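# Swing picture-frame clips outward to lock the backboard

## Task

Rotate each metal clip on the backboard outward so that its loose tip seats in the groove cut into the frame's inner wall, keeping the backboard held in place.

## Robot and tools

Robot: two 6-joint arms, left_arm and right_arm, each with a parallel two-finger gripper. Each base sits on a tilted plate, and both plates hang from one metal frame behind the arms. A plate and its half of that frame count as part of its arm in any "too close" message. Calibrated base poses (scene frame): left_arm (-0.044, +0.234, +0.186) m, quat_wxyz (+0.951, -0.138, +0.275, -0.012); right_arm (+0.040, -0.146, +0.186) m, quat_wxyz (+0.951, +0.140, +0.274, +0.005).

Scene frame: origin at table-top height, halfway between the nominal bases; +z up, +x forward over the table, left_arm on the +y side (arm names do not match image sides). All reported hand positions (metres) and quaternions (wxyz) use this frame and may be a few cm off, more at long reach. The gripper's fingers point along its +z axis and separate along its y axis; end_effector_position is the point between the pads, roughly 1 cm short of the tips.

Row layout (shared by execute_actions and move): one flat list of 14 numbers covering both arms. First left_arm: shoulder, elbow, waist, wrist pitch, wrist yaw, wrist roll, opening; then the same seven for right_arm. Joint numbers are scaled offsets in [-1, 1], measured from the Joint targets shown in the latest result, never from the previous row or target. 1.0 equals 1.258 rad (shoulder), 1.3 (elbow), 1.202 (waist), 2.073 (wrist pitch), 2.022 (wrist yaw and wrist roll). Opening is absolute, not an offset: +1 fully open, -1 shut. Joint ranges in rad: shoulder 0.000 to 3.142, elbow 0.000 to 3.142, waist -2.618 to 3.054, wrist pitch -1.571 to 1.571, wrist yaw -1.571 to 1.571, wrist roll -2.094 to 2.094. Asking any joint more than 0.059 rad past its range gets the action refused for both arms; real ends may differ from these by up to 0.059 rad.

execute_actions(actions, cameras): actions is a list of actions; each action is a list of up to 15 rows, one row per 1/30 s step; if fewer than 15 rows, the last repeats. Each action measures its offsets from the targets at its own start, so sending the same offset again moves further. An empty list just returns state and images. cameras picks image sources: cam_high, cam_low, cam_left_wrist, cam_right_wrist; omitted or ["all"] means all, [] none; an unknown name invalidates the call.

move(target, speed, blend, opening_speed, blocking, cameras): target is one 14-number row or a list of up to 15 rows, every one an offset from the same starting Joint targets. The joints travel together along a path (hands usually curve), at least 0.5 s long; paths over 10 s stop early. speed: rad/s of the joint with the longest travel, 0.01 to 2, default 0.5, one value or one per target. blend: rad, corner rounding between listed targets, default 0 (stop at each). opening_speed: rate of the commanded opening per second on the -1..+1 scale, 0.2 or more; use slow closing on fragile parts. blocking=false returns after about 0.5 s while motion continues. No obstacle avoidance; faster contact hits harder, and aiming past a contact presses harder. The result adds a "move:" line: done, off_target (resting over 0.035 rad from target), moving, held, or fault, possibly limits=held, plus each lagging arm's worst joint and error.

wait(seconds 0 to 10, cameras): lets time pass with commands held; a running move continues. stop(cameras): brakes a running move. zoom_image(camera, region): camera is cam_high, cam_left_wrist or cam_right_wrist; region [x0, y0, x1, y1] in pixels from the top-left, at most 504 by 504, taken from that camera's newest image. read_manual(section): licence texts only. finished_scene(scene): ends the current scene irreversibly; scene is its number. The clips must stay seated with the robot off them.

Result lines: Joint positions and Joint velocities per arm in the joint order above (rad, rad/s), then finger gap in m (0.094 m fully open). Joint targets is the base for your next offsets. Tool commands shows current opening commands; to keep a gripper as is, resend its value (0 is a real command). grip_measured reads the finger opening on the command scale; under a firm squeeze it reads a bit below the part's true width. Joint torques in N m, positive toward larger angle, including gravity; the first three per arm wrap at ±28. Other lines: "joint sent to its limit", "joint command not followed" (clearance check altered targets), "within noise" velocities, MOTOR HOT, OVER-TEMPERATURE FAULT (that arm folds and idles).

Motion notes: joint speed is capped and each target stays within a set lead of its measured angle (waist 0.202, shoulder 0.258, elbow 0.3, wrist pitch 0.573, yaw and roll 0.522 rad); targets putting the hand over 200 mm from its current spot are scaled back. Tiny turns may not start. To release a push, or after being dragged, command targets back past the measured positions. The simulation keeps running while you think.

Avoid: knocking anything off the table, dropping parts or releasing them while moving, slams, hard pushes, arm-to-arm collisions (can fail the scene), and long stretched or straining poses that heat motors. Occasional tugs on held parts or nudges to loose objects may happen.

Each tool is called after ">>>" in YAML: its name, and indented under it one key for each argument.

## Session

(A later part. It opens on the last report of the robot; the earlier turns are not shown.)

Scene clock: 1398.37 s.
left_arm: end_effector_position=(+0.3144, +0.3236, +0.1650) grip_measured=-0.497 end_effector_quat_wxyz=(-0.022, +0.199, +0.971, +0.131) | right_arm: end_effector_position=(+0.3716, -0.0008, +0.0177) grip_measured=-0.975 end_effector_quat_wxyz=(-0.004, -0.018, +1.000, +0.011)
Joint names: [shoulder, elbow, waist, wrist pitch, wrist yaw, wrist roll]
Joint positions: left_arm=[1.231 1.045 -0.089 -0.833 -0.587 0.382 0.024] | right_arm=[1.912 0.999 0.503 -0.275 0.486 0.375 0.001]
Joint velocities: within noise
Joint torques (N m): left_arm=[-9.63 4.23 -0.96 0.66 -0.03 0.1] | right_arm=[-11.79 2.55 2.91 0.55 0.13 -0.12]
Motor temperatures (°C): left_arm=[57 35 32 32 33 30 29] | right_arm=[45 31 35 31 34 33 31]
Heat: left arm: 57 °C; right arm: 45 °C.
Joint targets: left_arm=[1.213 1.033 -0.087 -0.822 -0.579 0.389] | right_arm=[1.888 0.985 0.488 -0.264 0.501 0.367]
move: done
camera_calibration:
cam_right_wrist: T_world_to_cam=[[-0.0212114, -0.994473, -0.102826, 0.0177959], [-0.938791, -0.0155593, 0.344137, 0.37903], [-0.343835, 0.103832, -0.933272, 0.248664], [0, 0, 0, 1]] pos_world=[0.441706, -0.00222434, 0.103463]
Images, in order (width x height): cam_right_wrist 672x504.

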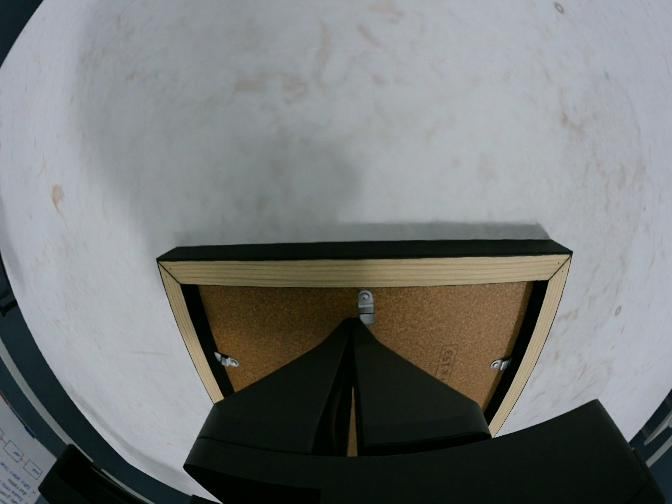

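>>> move:
  target: [0,0,0,0,0,0,-0.5,-0.018,-0.009,-0.024,0.0024,-0.004,-0.0109,-0.98]
  speed: 0.1
  cameras: ["cam_right_wrist"]

>>> zoom_image:
  camera: "cam_right_wrist"
  region: [250, 220, 450, 420]

Scene clock: 1411.33 s.
left_arm: end_effector_position=(+0.3144, +0.3236, +0.1650) grip_measured=-0.497 end_effector_quat_wxyz=(-0.022, +0.199, +0.971, +0.131) | right_arm: end_effector_position=(+0.3735, -0.0111, +0.0177) grip_measured=-0.975 end_effector_quat_wxyz=(-0.006, -0.015, +1.000, +0.011)
Joint names: [shoulder, elbow, waist, wrist pitch, wrist yaw, wrist roll]
Joint positions: left_arm=[1.231 1.045 -0.089 -0.833 -0.587 0.382 0.024] | right_arm=[1.889 0.986 0.475 -0.275 0.473 0.353 0.001]
Joint velocities: within noise
Joint torques (N m): left_arm=[-9.63 4.22 -0.96 0.65 -0.02 0.1] | right_arm=[-11.71 2.65 2.76 0.55 0.16 -0.11]
Motor temperatures (°C): left_arm=[57 35 32 32 33 30 29] | right_arm=[44 32 35 31 34 33 31]
Heat: left arm: 57 °C; right arm: 44 °C.
Joint targets: left_arm=[1.213 1.033 -0.087 -0.822 -0.579 0.389] | right_arm=[1.866 0.974 0.460 -0.259 0.493 0.345]
move: done
camera_calibration:
cam_right_wrist: T_world_to_cam=[[-0.0276822, -0.994229, -0.103648, 0.0100326], [-0.937586, -0.0101326, 0.347605, 0.380208], [-0.346649, 0.106802, -0.931895, 0.251477], [0, 0, 0, 1]] pos_world=[0.44393, -0.0130309, 0.103228]
Images, in order (width x height): cam_right_wrist 672x504.

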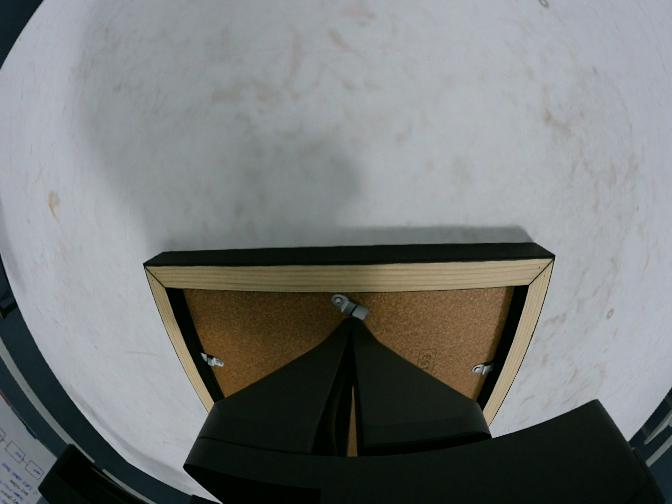

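Scaled by 2.520 from the camera's 672x504 image, which has a finer 960x720 frame.

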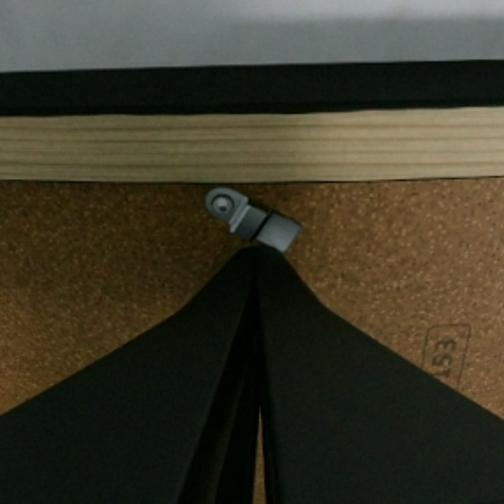

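>>> move:
  target:
    - [0,0,0,0,0,0,-0.5,-0.09,0,0,-0.04,0,0,-0.98]
    - [0,0,0,0,0,0,-0.5,-0.0962,0.1233,0.078,-0.1676,0.0172,-0.7319,0.1]
  speed: [0.3,0.9]
  cameras: ["cam_right_wrist","cam_high"]

>>> zoom_image:
  camera: "cam_right_wrist"
  region: [250, 220, 450, 420]

Scene clock: 1441.70 s.
left_arm: end_effector_position=(+0.3144, +0.3236, +0.1650) grip_measured=-0.497 end_effector_quat_wxyz=(-0.022, +0.199, +0.971, +0.131) | right_arm: end_effector_position=(+0.3936, -0.0210, +0.0764) grip_measured=+0.098 end_effector_quat_wxyz=(+0.016, +0.714, -0.700, -0.002)
Joint names: [shoulder, elbow, waist, wrist pitch, wrist yaw, wrist roll]
Joint positions: left_arm=[1.231 1.045 -0.089 -0.833 -0.587 0.382 0.024] | right_arm=[1.77 1.115 0.532 -0.587 0.526 -1.127 0.052]
Joint velocities: within noise
Joint torques (N m): left_arm=[-9.63 4.21 -1.01 0.65 -0.03 0.1] | right_arm=[-11.7 6.27 5.37 0.26 0.02 -0.08]
Motor temperatures (°C): left_arm=[57 35 32 32 33 30 29] | right_arm=[46 32 35 31 34 33 31]
Heat: left arm: 57 °C; right arm: 46 °C.
Joint targets: left_arm=[1.213 1.033 -0.087 -0.822 -0.579 0.389] | right_arm=[1.745 1.134 0.553 -0.607 0.528 -1.135]
move: done
camera_calibration:
cam_right_wrist: T_world_to_cam=[[0.99337, -0.0406113, -0.107552, -0.374772], [0.000276653, -0.934681, 0.355488, -0.0106391], [-0.114963, -0.353161, -0.928472, 0.213068], [0, 0, 0, 1]] pos_world=[0.396785, 0.0500834, 0.161303]
Images, in order (width x height): cam_high 504x504, cam_right_wrist 672x504.

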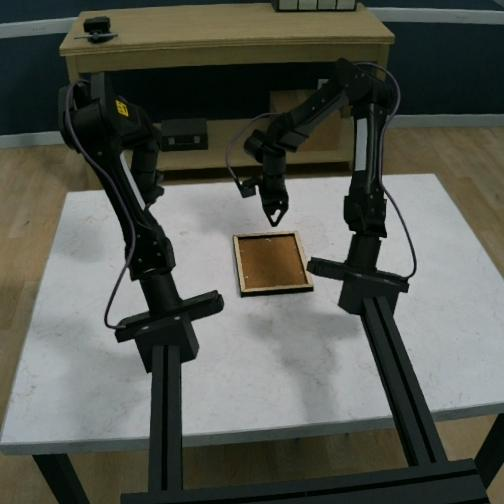

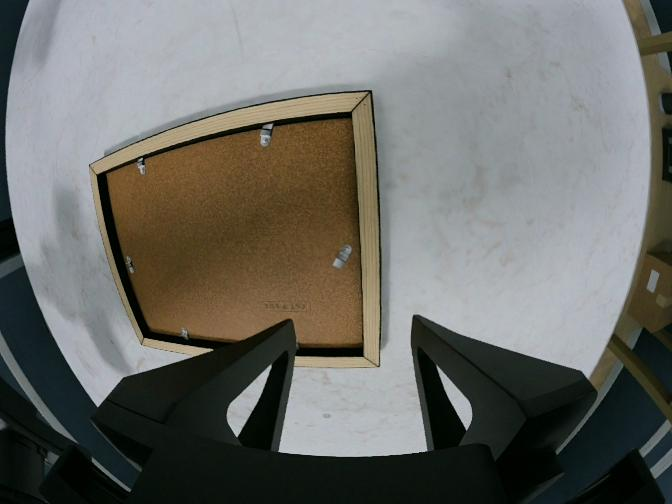

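Scaled by 2.520 from the camera's 672x504 image, which has a finer 960x720 frame.

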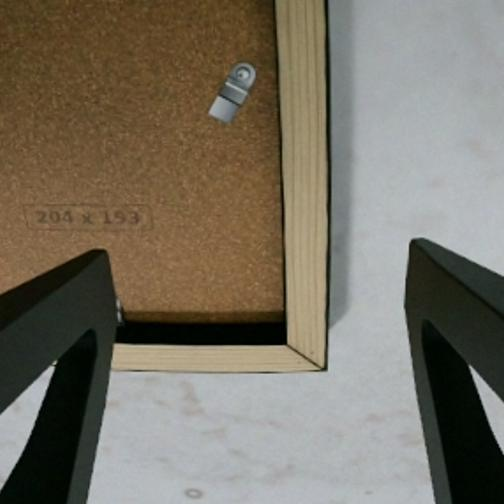

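>>> move:
  target: [0,0,0,0,0,0,-0.5,0.128,-0.0331,-0.0765,0.1124,-0.0188,-0.048,0.1]
  speed: 0.3
  cameras: ["cam_right_wrist"]

>>> zoom_image:
  camera: "cam_right_wrist"
  region: [250, 220, 450, 420]

Scene clock: 1469.43 s.
left_arm: end_effector_position=(+0.3144, +0.3236, +0.1650) grip_measured=-0.497 end_effector_quat_wxyz=(-0.022, +0.199, +0.971, +0.131) | right_arm: end_effector_position=(+0.4031, -0.0167, +0.0313) grip_measured=+0.098 end_effector_quat_wxyz=(+0.002, +0.717, -0.697, +0.004)
Joint names: [shoulder, elbow, waist, wrist pitch, wrist yaw, wrist roll]
Joint positions: left_arm=[1.231 1.045 -0.089 -0.833 -0.587 0.382 0.024] | right_arm=[1.886 1.102 0.468 -0.388 0.504 -1.224 0.052]
Joint velocities: within noise
Joint torques (N m): left_arm=[-9.62 4.23 -0.98 0.65 -0.03 0.09] | right_arm=[-8.14 3.34 3.44 0.54 -0.1 -0.11]
Motor temperatures (°C): left_arm=[57 35 32 32 33 30 29] | right_arm=[49 33 36 31 34 33 31]
Heat: left arm: 57 °C; right arm: 49 °C.
Joint targets: left_arm=[1.213 1.033 -0.087 -0.822 -0.579 0.389] | right_arm=[1.906 1.091 0.461 -0.374 0.490 -1.232]
move: done
camera_calibration:
cam_right_wrist: T_world_to_cam=[[0.996406, -0.0291934, -0.0795223, -0.390769], [-0.0000332889, -0.938877, 0.344254, 0.0098509], [-0.0847116, -0.343014, -0.935503, 0.162002], [0, 0, 0, 1]] pos_world=[0.403088, 0.0534096, 0.117087]
Images, in order (width x height): cam_right_wrist 672x504.

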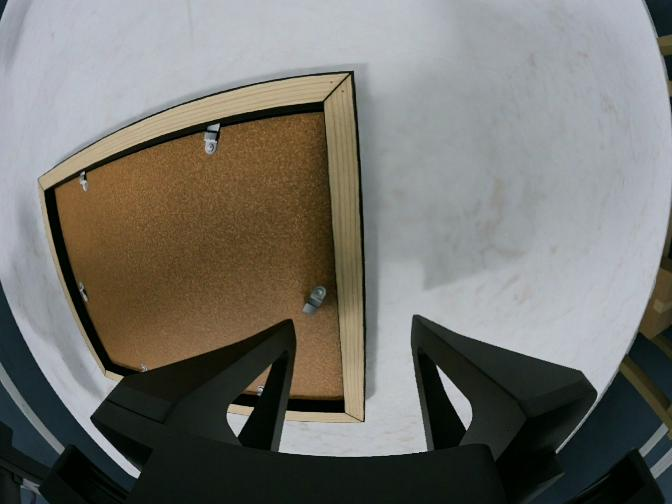

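Scaled by 2.520 from the camera's 672x504 image, which has a finer 960x720 frame.

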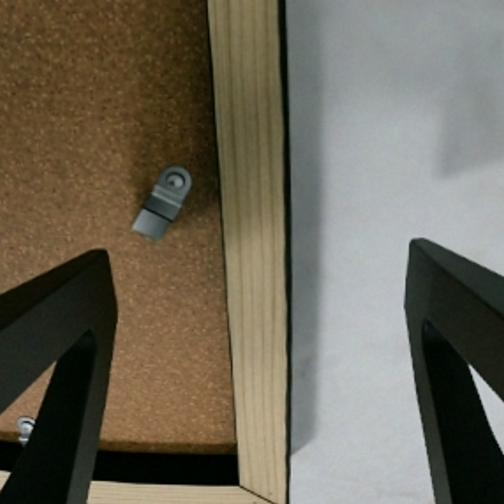

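>>> move:
  target: [0,0,0,0,0,0,-0.5,0.0342,-0.0054,-0.0191,0.027,-0.0064,-0.0109,0.1]
  speed: 0.12
  cameras: ["cam_right_wrist"]

>>> zoom_image:
  camera: "cam_right_wrist"
  region: [250, 220, 450, 420]

Scene clock: 1481.67 s.
left_arm: end_effector_position=(+0.3144, +0.3236, +0.1650) grip_measured=-0.497 end_effector_quat_wxyz=(-0.022, +0.199, +0.971, +0.131) | right_arm: end_effector_position=(+0.4029, -0.0166, +0.0180) grip_measured=+0.098 end_effector_quat_wxyz=(+0.002, +0.718, -0.696, +0.002)
Joint names: [shoulder, elbow, waist, wrist pitch, wrist yaw, wrist roll]
Joint positions: left_arm=[1.231 1.045 -0.089 -0.833 -0.587 0.382 0.024] | right_arm=[1.922 1.102 0.448 -0.344 0.492 -1.246 0.052]
Joint velocities: within noise
Joint torques (N m): left_arm=[-9.68 4.23 -0.98 0.65 -0.03 0.09] | right_arm=[-7.46 2.26 3.19 0.7 -0.15 -0.14]
Motor temperatures (°C): left_arm=[57 35 32 32 33 30 29] | right_arm=[47 32 35 31 34 33 31]
Heat: left arm: 57 °C; right arm: 47 °C.
Joint targets: left_arm=[1.213 1.033 -0.087 -0.822 -0.579 0.389] | right_arm=[1.949 1.084 0.438 -0.318 0.477 -1.254]
move: done
camera_calibration:
cam_right_wrist: T_world_to_cam=[[0.996251, -0.0263991, -0.082386, -0.391496], [0.00332709, -0.939909, 0.34141, 0.0132231], [-0.0864482, -0.340404, -0.936297, 0.150295], [0, 0, 0, 1]] pos_world=[0.402977, 0.0532542, 0.103952]
Images, in order (width x height): cam_right_wrist 672x504.

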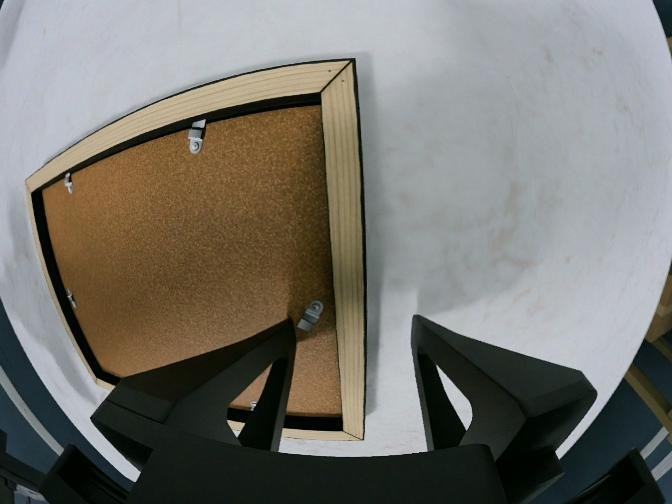

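Scaled by 2.520 from the camera's 672x504 image, which has a finer 960x720 frame.

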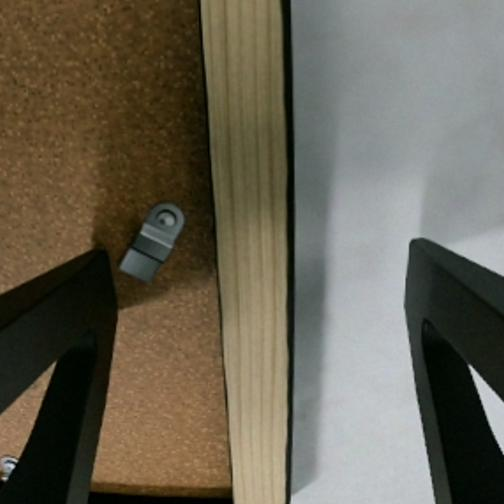

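>>> move:
  target:
    - [0,0,0,0,0,0,-0.5,-0.065,0,0.025,-0.035,0,0,0.1]
    - [0,0,0,0,0,0,-0.5,0.002,0.001,0.0045,0,0,0,0.1]
  speed: 0.15
  cameras: ["cam_right_wrist"]

>>> zoom_image:
  camera: "cam_right_wrist"
  region: [250, 220, 450, 420]

Scene clock: 1526.37 s.
left_arm: end_effector_position=(+0.3144, +0.3236, +0.1650) grip_measured=-0.497 end_effector_quat_wxyz=(-0.022, +0.199, +0.971, +0.131) | right_arm: end_effector_position=(+0.4010, -0.0162, +0.0177) grip_measured=+0.098 end_effector_quat_wxyz=(+0.002, +0.719, -0.695, -0.001)
Joint names: [shoulder, elbow, waist, wrist pitch, wrist yaw, wrist roll]
Joint positions: left_arm=[1.231 1.045 -0.089 -0.833 -0.587 0.382 0.024] | right_arm=[1.92 1.096 0.448 -0.342 0.487 -1.247 0.052]
Joint velocities: within noise
Joint torques (N m): left_arm=[-9.63 4.26 -0.98 0.65 -0.04 0.09] | right_arm=[-7.09 2.92 3.63 0.66 -0.07 -0.05]
Motor temperatures (°C): left_arm=[57 35 32 32 33 30 29] | right_arm=[45 32 35 31 34 33 31]
Heat: left arm: 57 °C; right arm: 45 °C.
Joint targets: left_arm=[1.213 1.033 -0.087 -0.822 -0.579 0.389] | right_arm=[1.951 1.085 0.444 -0.318 0.477 -1.254]
move: done
camera_calibration:
cam_right_wrist: T_world_to_cam=[[0.996023, -0.0240428, -0.08579, -0.389395], [0.00635445, -0.941279, 0.337571, 0.0124557], [-0.0888685, -0.336773, -0.937383, 0.151101], [0, 0, 0, 1]] pos_world=[0.401195, 0.0532488, 0.104028]
Images, in order (width x height): cam_right_wrist 672x504.

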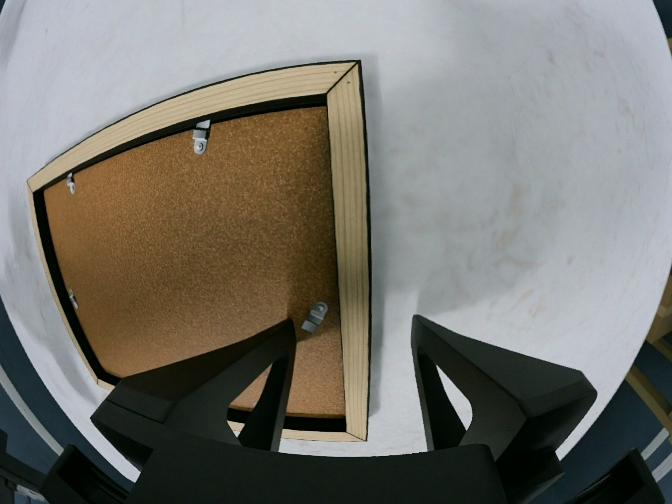

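Scaled by 2.520 from the camera's 672x504 image, which has a finer 960x720 frame.

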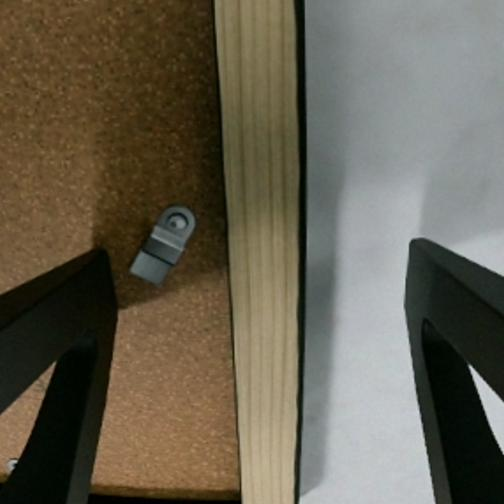

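>>> move:
  target:
    - [0,0,0,0,0,0,-0.5,-0.065,0.004,0.03,-0.035,0,0,0.1]
    - [0,0,0,0,0,0,-0.5,0.002,0.004,0.0045,0,0,0,0.1]
  speed: 0.15
  cameras: ["cam_right_wrist"]

>>> zoom_image:
  camera: "cam_right_wrist"
  region: [250, 220, 450, 420]

Scene clock: 1537.90 s.
left_arm: end_effector_position=(+0.3144, +0.3236, +0.1650) grip_measured=-0.497 end_effector_quat_wxyz=(-0.022, +0.199, +0.971, +0.131) | right_arm: end_effector_position=(+0.3993, -0.0123, +0.0177) grip_measured=+0.098 end_effector_quat_wxyz=(+0.000, +0.722, -0.692, -0.003)
Joint names: [shoulder, elbow, waist, wrist pitch, wrist yaw, wrist roll]
Joint positions: left_arm=[1.231 1.045 -0.089 -0.833 -0.587 0.382 0.024] | right_arm=[1.925 1.096 0.457 -0.341 0.485 -1.248 0.052]
Joint velocities: within noise
Joint torques (N m): left_arm=[-9.66 4.23 -1.02 0.66 -0.03 0.09] | right_arm=[-7.47 3.51 3.3 0.67 -0.09 -0.08]
Motor temperatures (°C): left_arm=[57 35 32 32 33 30 29] | right_arm=[45 32 35 31 34 33 31]
Heat: left arm: 57 °C; right arm: 45 °C.
Joint targets: left_arm=[1.213 1.033 -0.087 -0.822 -0.579 0.389] | right_arm=[1.954 1.090 0.449 -0.318 0.477 -1.254]
move: done
camera_calibration:
cam_right_wrist: T_world_to_cam=[[0.996071, -0.0148163, -0.0873153, -0.387437], [0.0151117, -0.943015, 0.332408, 0.0127696], [-0.0872647, -0.332421, -0.939085, 0.151705], [0, 0, 0, 1]] pos_world=[0.39896, 0.0567315, 0.10439]
Images, in order (width x height): cam_right_wrist 672x504.

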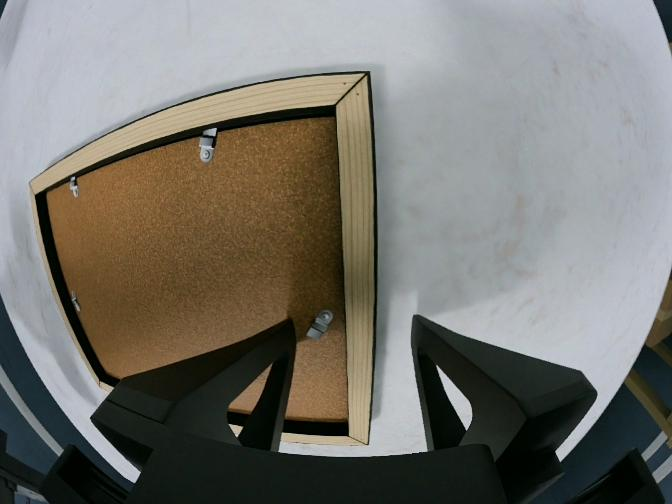

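Scaled by 2.520 from the camera's 672x504 image, which has a finer 960x720 frame.

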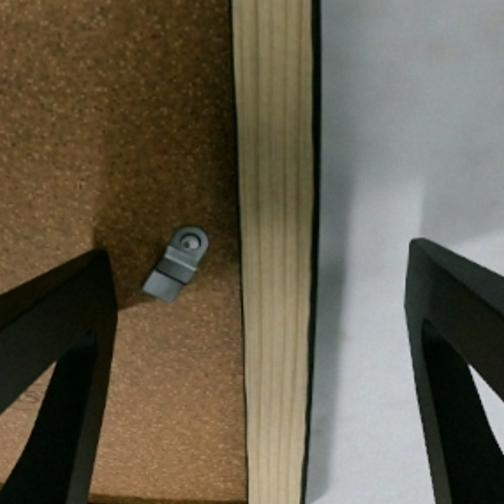

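>>> move:
  target:
    - [0,0,0,0,0,0,-0.5,-0.065,0.017,0.02,-0.035,0,0,0.1]
    - [0,0,0,0,0,0,-0.5,0.0,0.001,-0.006,0,0,0,0.1]
  speed: 0.15
  cameras: ["cam_right_wrist"]

>>> zoom_image:
  camera: "cam_right_wrist"
  region: [250, 220, 450, 420]

Scene clock: 1553.73 s.
left_arm: end_effector_position=(+0.3144, +0.3236, +0.1650) grip_measured=-0.497 end_effector_quat_wxyz=(-0.022, +0.199, +0.971, +0.131) | right_arm: end_effector_position=(+0.3998, -0.0132, +0.0177) grip_measured=+0.098 end_effector_quat_wxyz=(+0.000, +0.721, -0.693, -0.004)
Joint names: [shoulder, elbow, waist, wrist pitch, wrist yaw, wrist roll]
Joint positions: left_arm=[1.231 1.045 -0.089 -0.833 -0.587 0.382 0.024] | right_arm=[1.923 1.096 0.454 -0.341 0.483 -1.248 0.052]
Joint velocities: within noise
Joint torques (N m): left_arm=[-9.62 4.25 -0.98 0.66 -0.03 0.1] | right_arm=[-7.24 3.56 2.96 0.63 -0.04 -0.1]
Motor temperatures (°C): left_arm=[57 35 32 32 33 30 29] | right_arm=[44 32 35 31 34 33 31]
Heat: left arm: 57 °C; right arm: 44 °C.
Joint targets: left_arm=[1.213 1.033 -0.087 -0.822 -0.579 0.389] | right_arm=[1.954 1.091 0.442 -0.318 0.477 -1.254]
move: done
camera_calibration:
cam_right_wrist: T_world_to_cam=[[0.996005, -0.0175637, -0.0875505, -0.387968], [0.0125299, -0.943275, 0.331776, 0.012958], [-0.0884114, -0.331548, -0.939287, 0.151849], [0, 0, 0, 1]] pos_world=[0.399681, 0.0557542, 0.104364]
Images, in order (width x height): cam_right_wrist 672x504.

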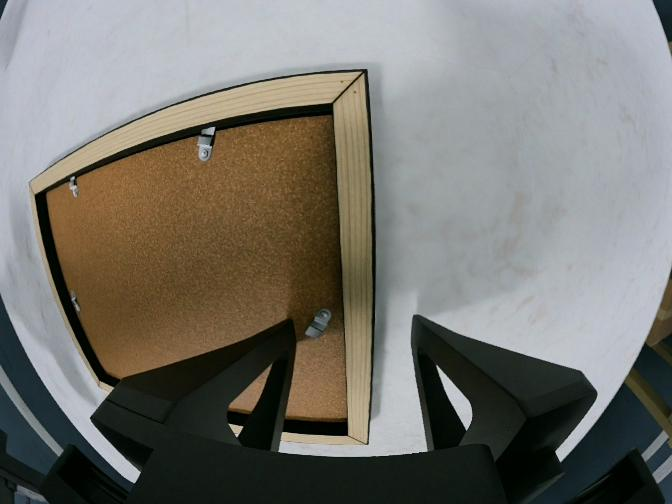

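Scaled by 2.520 from the camera's 672x504 image, which has a finer 960x720 frame.

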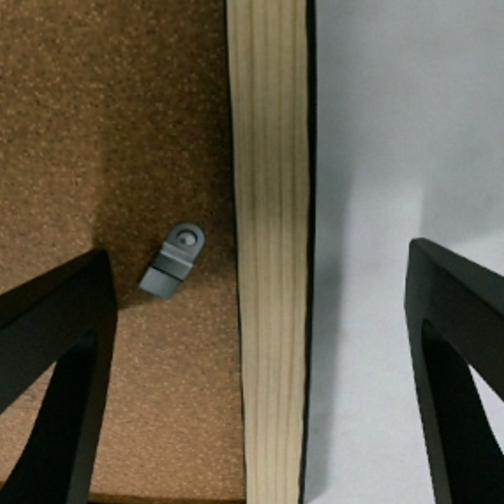

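>>> move:
  target:
    - [0,0,0,0,0,0,-0.5,-0.065,0.018,0.015,-0.035,0,0,0.1]
    - [0,0,0,0,0,0,-0.5,0.002,0.0045,-0.005,0,0,0,0.1]
  speed: 0.15
  cameras: ["cam_right_wrist"]

>>> zoom_image:
  camera: "cam_right_wrist"
  region: [250, 220, 450, 420]

Scene clock: 1563.37 s.
left_arm: end_effector_position=(+0.3144, +0.3236, +0.1650) grip_measured=-0.497 end_effector_quat_wxyz=(-0.022, +0.199, +0.971, +0.131) | right_arm: end_effector_position=(+0.4008, -0.0155, +0.0175) grip_measured=+0.098 end_effector_quat_wxyz=(+0.001, +0.719, -0.695, -0.003)
Joint names: [shoulder, elbow, waist, wrist pitch, wrist yaw, wrist roll]
Joint positions: left_arm=[1.231 1.045 -0.089 -0.833 -0.587 0.382 0.024] | right_arm=[1.921 1.097 0.448 -0.343 0.483 -1.248 0.052]
Joint velocities: within noise
Joint torques (N m): left_arm=[-9.62 4.25 -0.95 0.66 -0.03 0.09] | right_arm=[-6.82 3.89 3.02 0.7 -0.04 -0.04]
Motor temperatures (°C): left_arm=[57 35 32 32 33 30 29] | right_arm=[43 32 35 31 34 33 31]
Heat: left arm: 57 °C; right arm: 43 °C.
Joint targets: left_arm=[1.213 1.033 -0.087 -0.822 -0.579 0.389] | right_arm=[1.957 1.097 0.436 -0.318 0.477 -1.254]
move: off_target (right_arm); right_arm: the shoulder is farthest, 0.036 rad from its target
camera_calibration:
cam_right_wrist: T_world_to_cam=[[0.995848, -0.0225392, -0.088202, -0.38901], [0.00824162, -0.942567, 0.333916, 0.0125103], [-0.0906625, -0.333257, -0.938467, 0.151887], [0, 0, 0, 1]] pos_world=[0.401062, 0.0536413, 0.104052]
Images, in order (width x height): cam_right_wrist 672x504.

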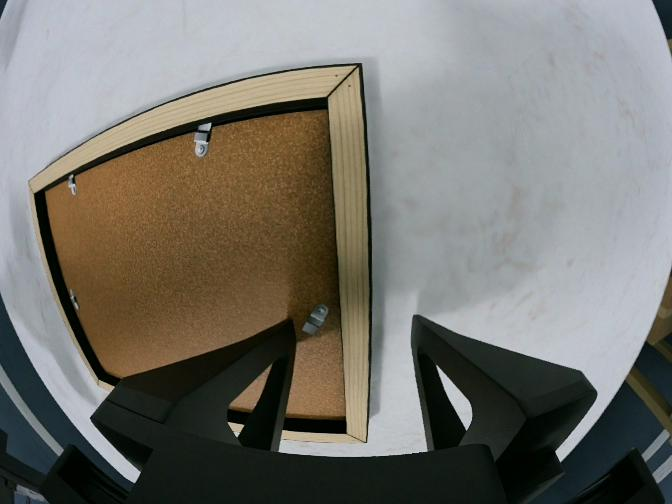

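Scaled by 2.520 from the camera's 672x504 image, which has a finer 960x720 frame.

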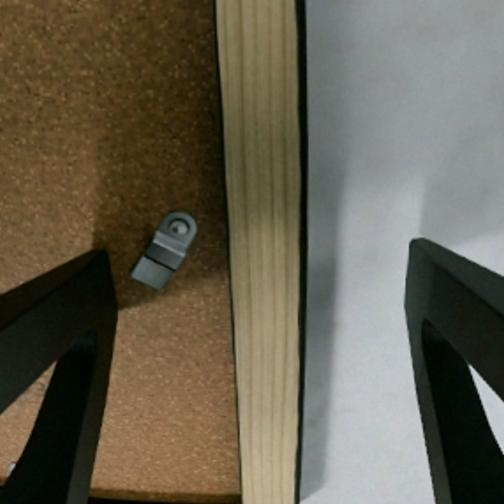

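>>> move:
  target:
    - [0,0,0,0,0,0,-0.5,-0.065,0.018,0.02,-0.035,0,0,0.1]
    - [0,0,0,0,0,0,-0.5,-0.002,0.006,0.002,0,0,0,0.1]
  speed: 0.15
  cameras: ["cam_right_wrist"]

>>> zoom_image:
  camera: "cam_right_wrist"
  region: [250, 220, 450, 420]

Scene clock: 1575.00 s.
left_arm: end_effector_position=(+0.3144, +0.3236, +0.1650) grip_measured=-0.497 end_effector_quat_wxyz=(-0.022, +0.199, +0.971, +0.131) | right_arm: end_effector_position=(+0.4029, -0.0148, +0.0178) grip_measured=+0.098 end_effector_quat_wxyz=(-0.001, +0.718, -0.696, -0.002)
Joint names: [shoulder, elbow, waist, wrist pitch, wrist yaw, wrist roll]
Joint positions: left_arm=[1.231 1.045 -0.089 -0.833 -0.587 0.382 0.024] | right_arm=[1.922 1.102 0.448 -0.341 0.483 -1.249 0.052]
Joint velocities: within noise
Joint torques (N m): left_arm=[-9.66 4.21 -0.95 0.65 -0.03 0.1] | right_arm=[-7.2 4.19 3.19 0.65 -0.04 -0.07]
Motor temperatures (°C): left_arm=[57 35 32 32 33 30 29] | right_arm=[44 32 35 31 34 33 31]
Heat: left arm: 57 °C; right arm: 44 °C.
Joint targets: left_arm=[1.213 1.033 -0.087 -0.822 -0.579 0.389] | right_arm=[1.954 1.105 0.439 -0.318 0.477 -1.254]
move: done
camera_calibration:
cam_right_wrist: T_world_to_cam=[[0.996179, -0.024509, -0.0838311, -0.391357], [0.00476859, -0.943127, 0.3324, 0.0144215], [-0.0872101, -0.331529, -0.939406, 0.151208], [0, 0, 0, 1]] pos_world=[0.40298, 0.0541394, 0.104444]
Images, in order (width x height): cam_right_wrist 672x504.

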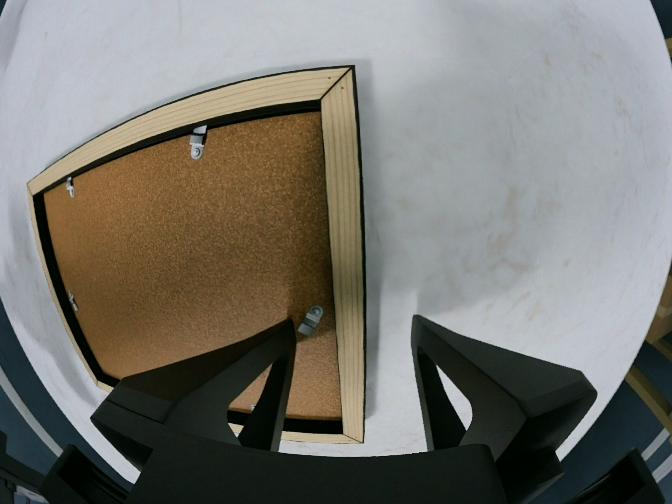

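Scaled by 2.520 from the camera's 672x504 image, which has a finer 960x720 frame.

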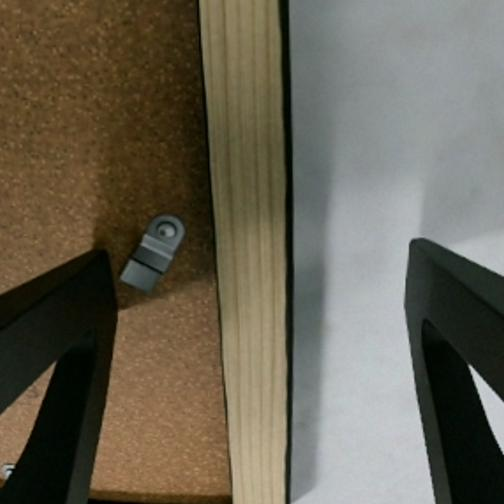

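>>> move:
  target: [0,0,0,0,0,0,-0.5,0,0,0,0,0,0,-0.45]
  opening_speed: 0.3
  cameras: ["cam_right_wrist"]

>>> zoom_image:
  camera: "cam_right_wrist"
  region: [250, 220, 450, 420]

Scene clock: 1583.63 s.
left_arm: end_effector_position=(+0.3144, +0.3236, +0.1650) grip_measured=-0.497 end_effector_quat_wxyz=(-0.022, +0.199, +0.971, +0.131) | right_arm: end_effector_position=(+0.3978, -0.0160, +0.0178) grip_measured=-0.448 end_effector_quat_wxyz=(+0.007, +0.722, -0.692, -0.008)
Joint names: [shoulder, elbow, waist, wrist pitch, wrist yaw, wrist roll]
Joint positions: left_arm=[1.231 1.045 -0.089 -0.833 -0.587 0.382 0.024] | right_arm=[1.922 1.102 0.448 -0.364 0.478 -1.249 0.026]
Joint velocities: within noise
Joint torques (N m): left_arm=[-9.63 4.23 -0.95 0.65 -0.04 0.09] | right_arm=[-7.09 4.33 3.26 0.81 -0.02 -0.08]
Motor temperatures (°C): left_arm=[57 35 32 32 33 30 29] | right_arm=[44 32 35 31 34 33 31]
Heat: left arm: 57 °C; right arm: 44 °C.
Joint targets: left_arm=[1.213 1.033 -0.087 -0.822 -0.579 0.389] | right_arm=[1.954 1.105 0.439 -0.318 0.477 -1.254]
move: off_target (right_arm); right_arm: the wrist pitch is farthest, 0.046 rad from its target
camera_calibration:
cam_right_wrist: T_world_to_cam=[[0.994494, -0.01434, -0.103809, -0.385136], [0.0213792, -0.941997, 0.33494, 0.00674132], [-0.102591, -0.335315, -0.936504, 0.156461], [0, 0, 0, 1]] pos_world=[0.398922, 0.0532911, 0.104288]
Images, in order (width x height): cam_right_wrist 672x504.

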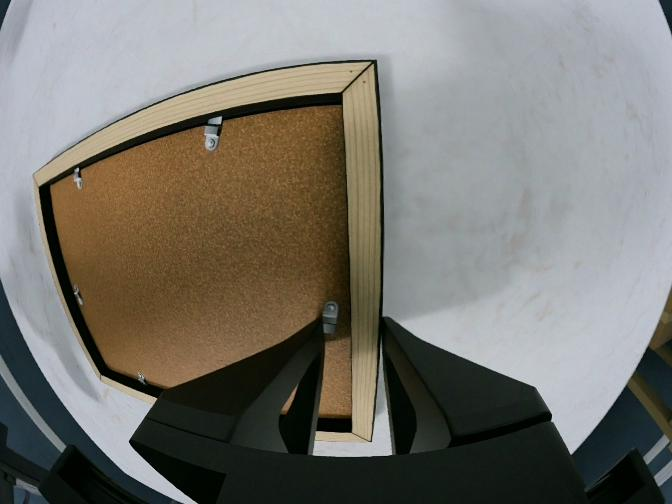

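Scaled by 2.520 from the camera's 672x504 image, which has a finer 960x720 frame.

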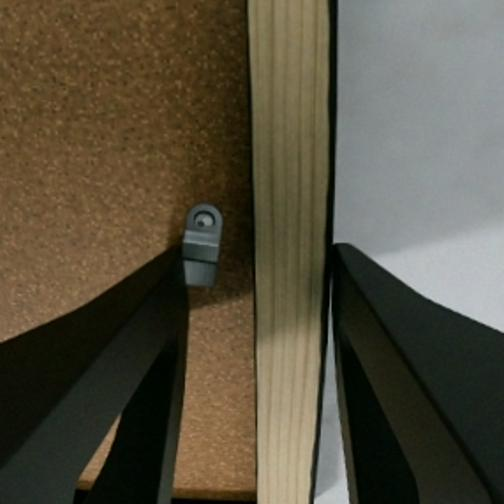

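>>> move:
  target: [0,0,0,0,0,0,-0.5,0,0,0,0,0,0,-0.6]
  opening_speed: 0.2
  cameras: ["cam_right_wrist"]

>>> zoom_image:
  camera: "cam_right_wrist"
  region: [250, 220, 450, 420]

Scene clock: 1591.93 s.
left_arm: end_effector_position=(+0.3144, +0.3236, +0.1650) grip_measured=-0.497 end_effector_quat_wxyz=(-0.022, +0.199, +0.971, +0.131) | right_arm: end_effector_position=(+0.3999, -0.0160, +0.0178) grip_measured=-0.597 end_effector_quat_wxyz=(+0.005, +0.721, -0.693, -0.005)
Joint names: [shoulder, elbow, waist, wrist pitch, wrist yaw, wrist roll]
Joint positions: left_arm=[1.231 1.045 -0.089 -0.833 -0.587 0.382 0.024] | right_arm=[1.922 1.102 0.448 -0.355 0.483 -1.25 0.019]
Joint velocities: within noise
Joint torques (N m): left_arm=[-9.66 4.23 -0.98 0.65 -0.03 0.09] | right_arm=[-7.13 4.08 3.17 0.74 -0.08 -0.08]
Motor temperatures (°C): left_arm=[57 35 32 32 33 30 29] | right_arm=[44 32 35 31 34 33 31]
Heat: left arm: 57 °C; right arm: 44 °C.
Joint targets: left_arm=[1.213 1.033 -0.087 -0.822 -0.579 0.389] | right_arm=[1.954 1.105 0.439 -0.318 0.477 -1.254]
move: off_target (right_arm); right_arm: the wrist pitch is farthest, 0.037 rad from its target
camera_calibration:
cam_right_wrist: T_world_to_cam=[[0.995305, -0.0172049, -0.0952452, -0.387733], [0.0159446, -0.941482, 0.336687, 0.00878354], [-0.0954643, -0.336625, -0.936787, 0.153745], [0, 0, 0, 1]] pos_world=[0.40045, 0.0533532, 0.10414]
Images, in order (width x height): cam_right_wrist 672x504.

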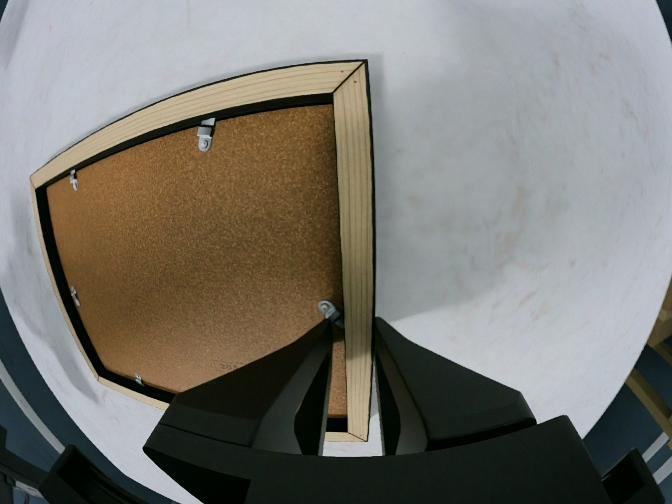

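Scaled by 2.520 from the camera's 672x504 image, which has a finer 960x720 frame.

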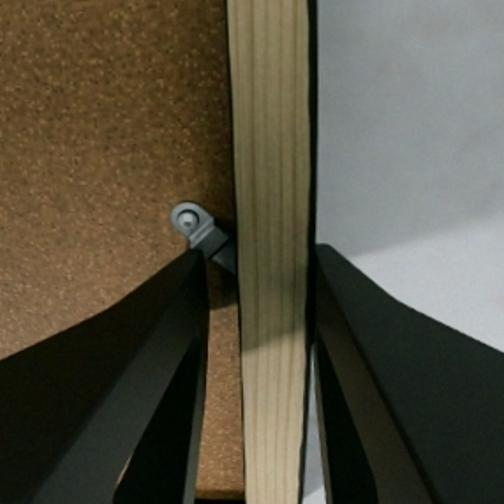

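Working well. Continue.

>>> move:
  target: [0,0,0,0,0,0,-0.5,0,0,0,0,0,0,-0.76]
  opening_speed: 0.2
  cameras: ["cam_right_wrist"]

>>> zoom_image:
  camera: "cam_right_wrist"
  region: [250, 220, 450, 420]

Scene clock: 1597.87 s.
left_arm: end_effector_position=(+0.3144, +0.3236, +0.1650) grip_measured=-0.497 end_effector_quat_wxyz=(-0.022, +0.199, +0.971, +0.131) | right_arm: end_effector_position=(+0.4025, -0.0161, +0.0178) grip_measured=-0.755 end_effector_quat_wxyz=(+0.002, +0.720, -0.694, +0.000)
Joint names: [shoulder, elbow, waist, wrist pitch, wrist yaw, wrist roll]
Joint positions: left_arm=[1.231 1.045 -0.089 -0.833 -0.587 0.382 0.024] | right_arm=[1.922 1.102 0.448 -0.345 0.488 -1.25 0.011]
Joint velocities: within noise
Joint torques (N m): left_arm=[-9.65 4.21 -0.95 0.65 -0.03 0.09] | right_arm=[-7.1 4.1 3.22 0.71 -0.1 -0.09]
Motor temperatures (°C): left_arm=[57 35 32 32 33 30 29] | right_arm=[44 32 35 32 34 33 31]
Heat: left arm: 57 °C; right arm: 44 °C.
Joint targets: left_arm=[1.213 1.033 -0.087 -0.822 -0.579 0.389] | right_arm=[1.954 1.105 0.439 -0.318 0.477 -1.254]
move: done
camera_calibration:
cam_right_wrist: T_world_to_cam=[[0.996149, -0.0221304, -0.0848434, -0.390861], [0.00793105, -0.940917, 0.338545, 0.0118896], [-0.0873228, -0.337914, -0.937117, 0.150653], [0, 0, 0, 1]] pos_world=[0.402417, 0.0534449, 0.103992]
Images, in order (width x height): cam_right_wrist 672x504.

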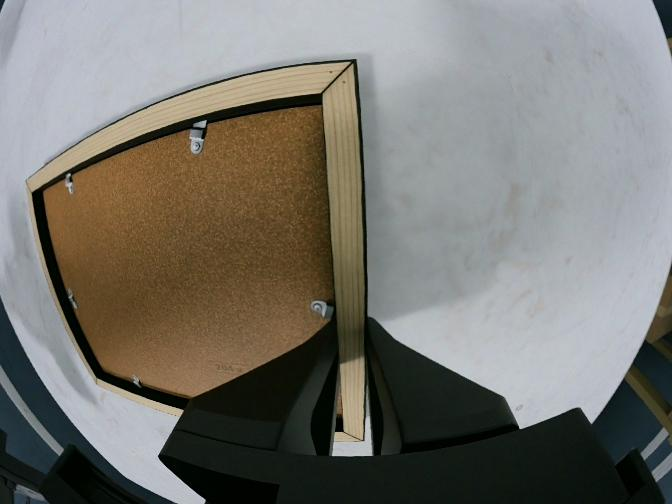

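Scaled by 2.520 from the camera's 672x504 image, which has a finer 960x720 frame.

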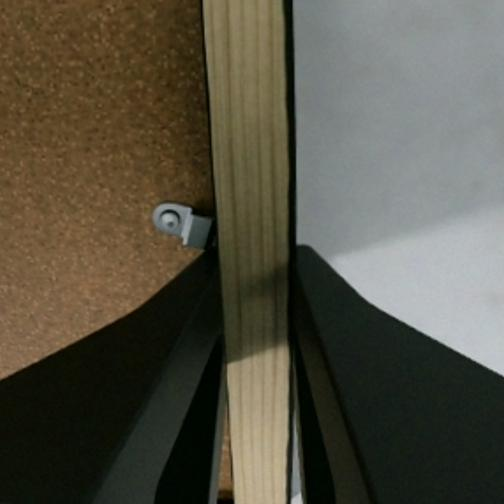

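>>> move:
  target:
    - [0,0,0,0,0,0,-0.5,0,0,0,0,0,0,-0.3]
    - [0,0,0,0,0,0,-0.5,-0.075,0.014,0.018,-0.045,0,0,-0.3]
  speed: 0.2
  opening_speed: 0.6
  cameras: ["cam_right_wrist"]

>>> zoom_image:
  camera: "cam_right_wrist"
  region: [250, 220, 450, 420]

Scene clock: 1610.70 s.
left_arm: end_effector_position=(+0.3144, +0.3236, +0.1650) grip_measured=-0.497 end_effector_quat_wxyz=(-0.022, +0.199, +0.971, +0.131) | right_arm: end_effector_position=(+0.4061, -0.0220, +0.0298) grip_measured=-0.302 end_effector_quat_wxyz=(+0.002, +0.719, -0.695, +0.001)
Joint names: [shoulder, elbow, waist, wrist pitch, wrist yaw, wrist roll]
Joint positions: left_arm=[1.231 1.045 -0.089 -0.833 -0.587 0.382 0.024] | right_arm=[1.881 1.106 0.448 -0.389 0.491 -1.25 0.033]
Joint velocities: within noise
Joint torques (N m): left_arm=[-9.65 4.25 -0.98 0.64 -0.03 0.09] | right_arm=[-12.45 5.6 4.83 0.26 -0.11 -0.05]
Motor temperatures (°C): left_arm=[57 35 32 32 33 30 29] | right_arm=[44 32 35 31 34 33 32]
Heat: left arm: 57 °C; right arm: 44 °C.
Joint targets: left_arm=[1.213 1.033 -0.087 -0.822 -0.579 0.389] | right_arm=[1.859 1.123 0.460 -0.411 0.477 -1.254]
move: done
camera_calibration:
cam_right_wrist: T_world_to_cam=[[0.996239, -0.0224718, -0.0836883, -0.393707], [0.00739185, -0.940229, 0.340462, 0.00240452], [-0.086337, -0.3398, -0.936527, 0.159834], [0, 0, 0, 1]] pos_world=[0.406008, 0.0477249, 0.115921]
Images, in order (width x height): cam_right_wrist 672x504.

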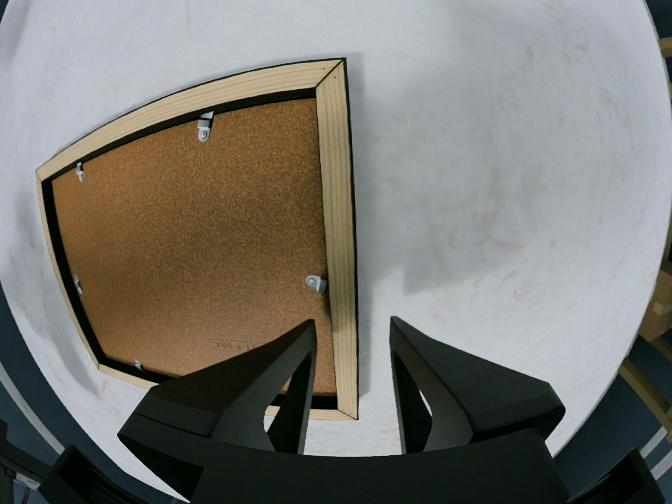

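Scaled by 2.520 from the camera's 672x504 image, which has a finer 960x720 frame.

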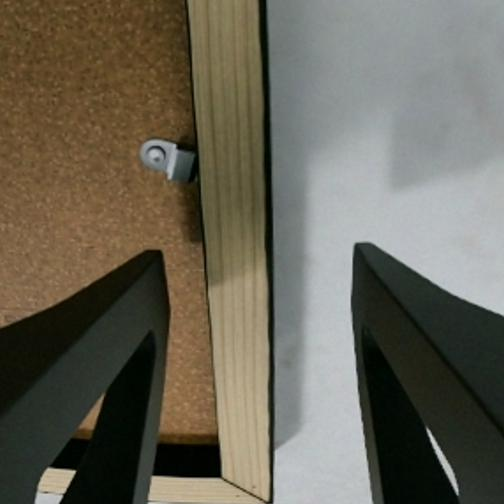

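>>> zoom_image:
  camera: "cam_right_wrist"
  region: [290, 250, 360, 320]

Scaled by 7.200 from the camera's 672x504 image, which has a finer 960x720 frame.

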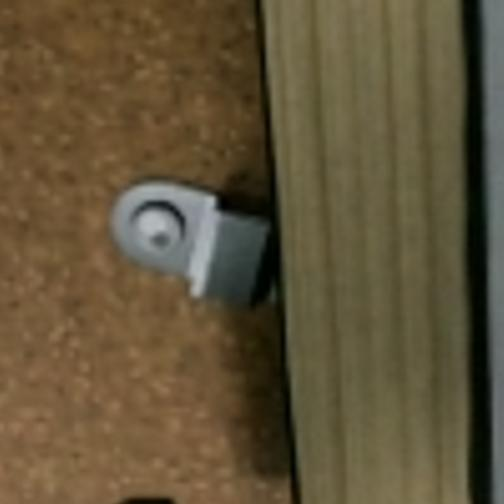

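>>> move:
  target:
    - [0,0,0,0,0,0,-0.5,-0.015,0,0.0175,-0.01,0,0,-0.3]
    - [0,0,0,0,0,0,-0.5,0.0755,-0.0123,-0.0137,0.0449,0,0,-0.3]
  speed: 0.15
  cameras: ["cam_right_wrist"]

>>> zoom_image:
  camera: "cam_right_wrist"
  region: [250, 220, 450, 420]

Scene clock: 1636.50 s.
left_arm: end_effector_position=(+0.3144, +0.3236, +0.1650) grip_measured=-0.497 end_effector_quat_wxyz=(-0.022, +0.199, +0.971, +0.131) | right_arm: end_effector_position=(+0.4021, -0.0127, +0.0179) grip_measured=-0.302 end_effector_quat_wxyz=(+0.000, +0.722, -0.692, -0.002)
Joint names: [shoulder, elbow, waist, wrist pitch, wrist yaw, wrist roll]
Joint positions: left_arm=[1.231 1.045 -0.089 -0.833 -0.587 0.382 0.024] | right_arm=[1.927 1.106 0.455 -0.345 0.487 -1.25 0.033]
Joint velocities: within noise
Joint torques (N m): left_arm=[-9.61 4.23 -0.99 0.65 -0.03 0.1] | right_arm=[-7.77 4.01 3.08 0.7 -0.1 -0.09]
Motor temperatures (°C): left_arm=[57 35 32 32 33 30 29] | right_arm=[50 33 35 31 34 33 31]
Heat: left arm: 57 °C; right arm: 50 °C.
Joint targets: left_arm=[1.213 1.033 -0.087 -0.822 -0.579 0.389] | right_arm=[1.954 1.107 0.444 -0.318 0.477 -1.254]
move: done
camera_calibration:
cam_right_wrist: T_world_to_cam=[[0.996291, -0.0155499, -0.08463, -0.390419], [0.013747, -0.942138, 0.334942, 0.0127648], [-0.0849415, -0.334863, -0.93843, 0.150953], [0, 0, 0, 1]] pos_world=[0.401618, 0.0565038, 0.104342]
Images, in order (width x height): cam_right_wrist 672x504.

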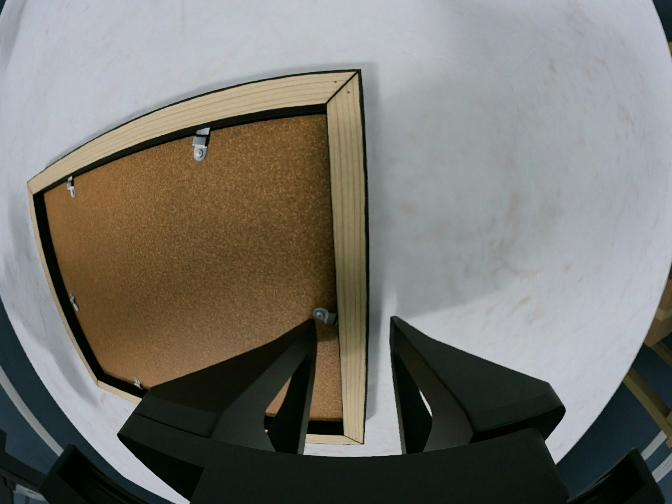

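Scaled by 2.520 from the camera's 672x504 image, which has a finer 960x720 frame.

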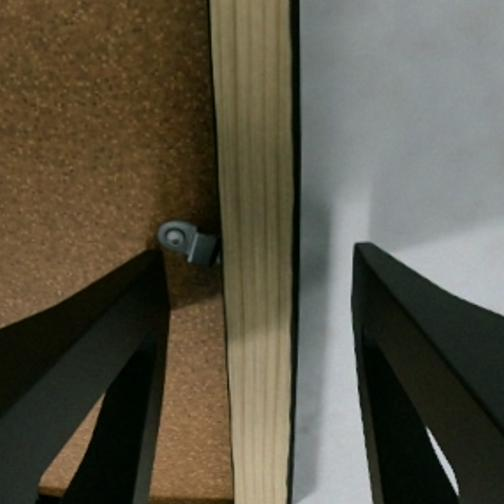

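>>> move:
  target: [0,0,0,0,0,0,-0.5,0,0,0,0,0,0,-0.76]
  opening_speed: 0.3
  cameras: ["cam_right_wrist"]

>>> zoom_image:
  camera: "cam_right_wrist"
  region: [250, 220, 450, 420]

Scene clock: 1648.67 s.
left_arm: end_effector_position=(+0.3144, +0.3236, +0.1650) grip_measured=-0.497 end_effector_quat_wxyz=(-0.022, +0.199, +0.971, +0.131) | right_arm: end_effector_position=(+0.4024, -0.0121, +0.0179) grip_measured=-0.756 end_effector_quat_wxyz=(-0.001, +0.721, -0.692, -0.002)
Joint names: [shoulder, elbow, waist, wrist pitch, wrist yaw, wrist roll]
Joint positions: left_arm=[1.231 1.045 -0.089 -0.833 -0.587 0.382 0.024] | right_arm=[1.927 1.106 0.455 -0.343 0.485 -1.25 0.011]
Joint velocities: within noise
Joint torques (N m): left_arm=[-9.65 4.26 -1.01 0.65 -0.03 0.1] | right_arm=[-7.6 4.12 3.18 0.65 -0.09 -0.12]
Motor temperatures (°C): left_arm=[57 35 32 32 33 30 29] | right_arm=[47 33 35 31 34 33 31]
Heat: left arm: 57 °C; right arm: 47 °C.
Joint targets: left_arm=[1.213 1.033 -0.087 -0.822 -0.579 0.389] | right_arm=[1.954 1.107 0.444 -0.318 0.477 -1.254]
move: done
camera_calibration:
cam_right_wrist: T_world_to_cam=[[0.99636, -0.0159748, -0.0837396, -0.390776], [0.0127741, -0.943219, 0.331926, 0.0137861], [-0.0842872, -0.331788, -0.939581, 0.150986], [0, 0, 0, 1]] pos_world=[0.401903, 0.0568561, 0.104564]
Images, in order (width x height): cam_right_wrist 672x504.

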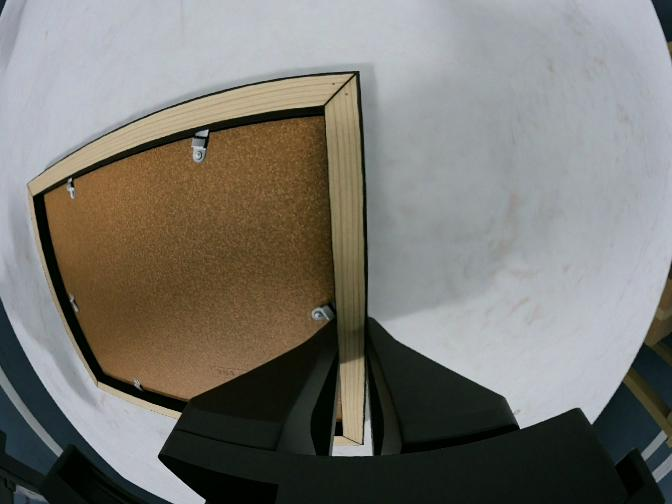

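Scaled by 2.520 from the camera's 672x504 image, which has a finer 960x720 frame.

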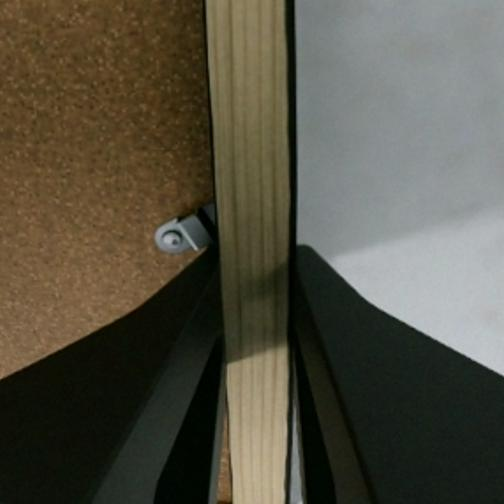

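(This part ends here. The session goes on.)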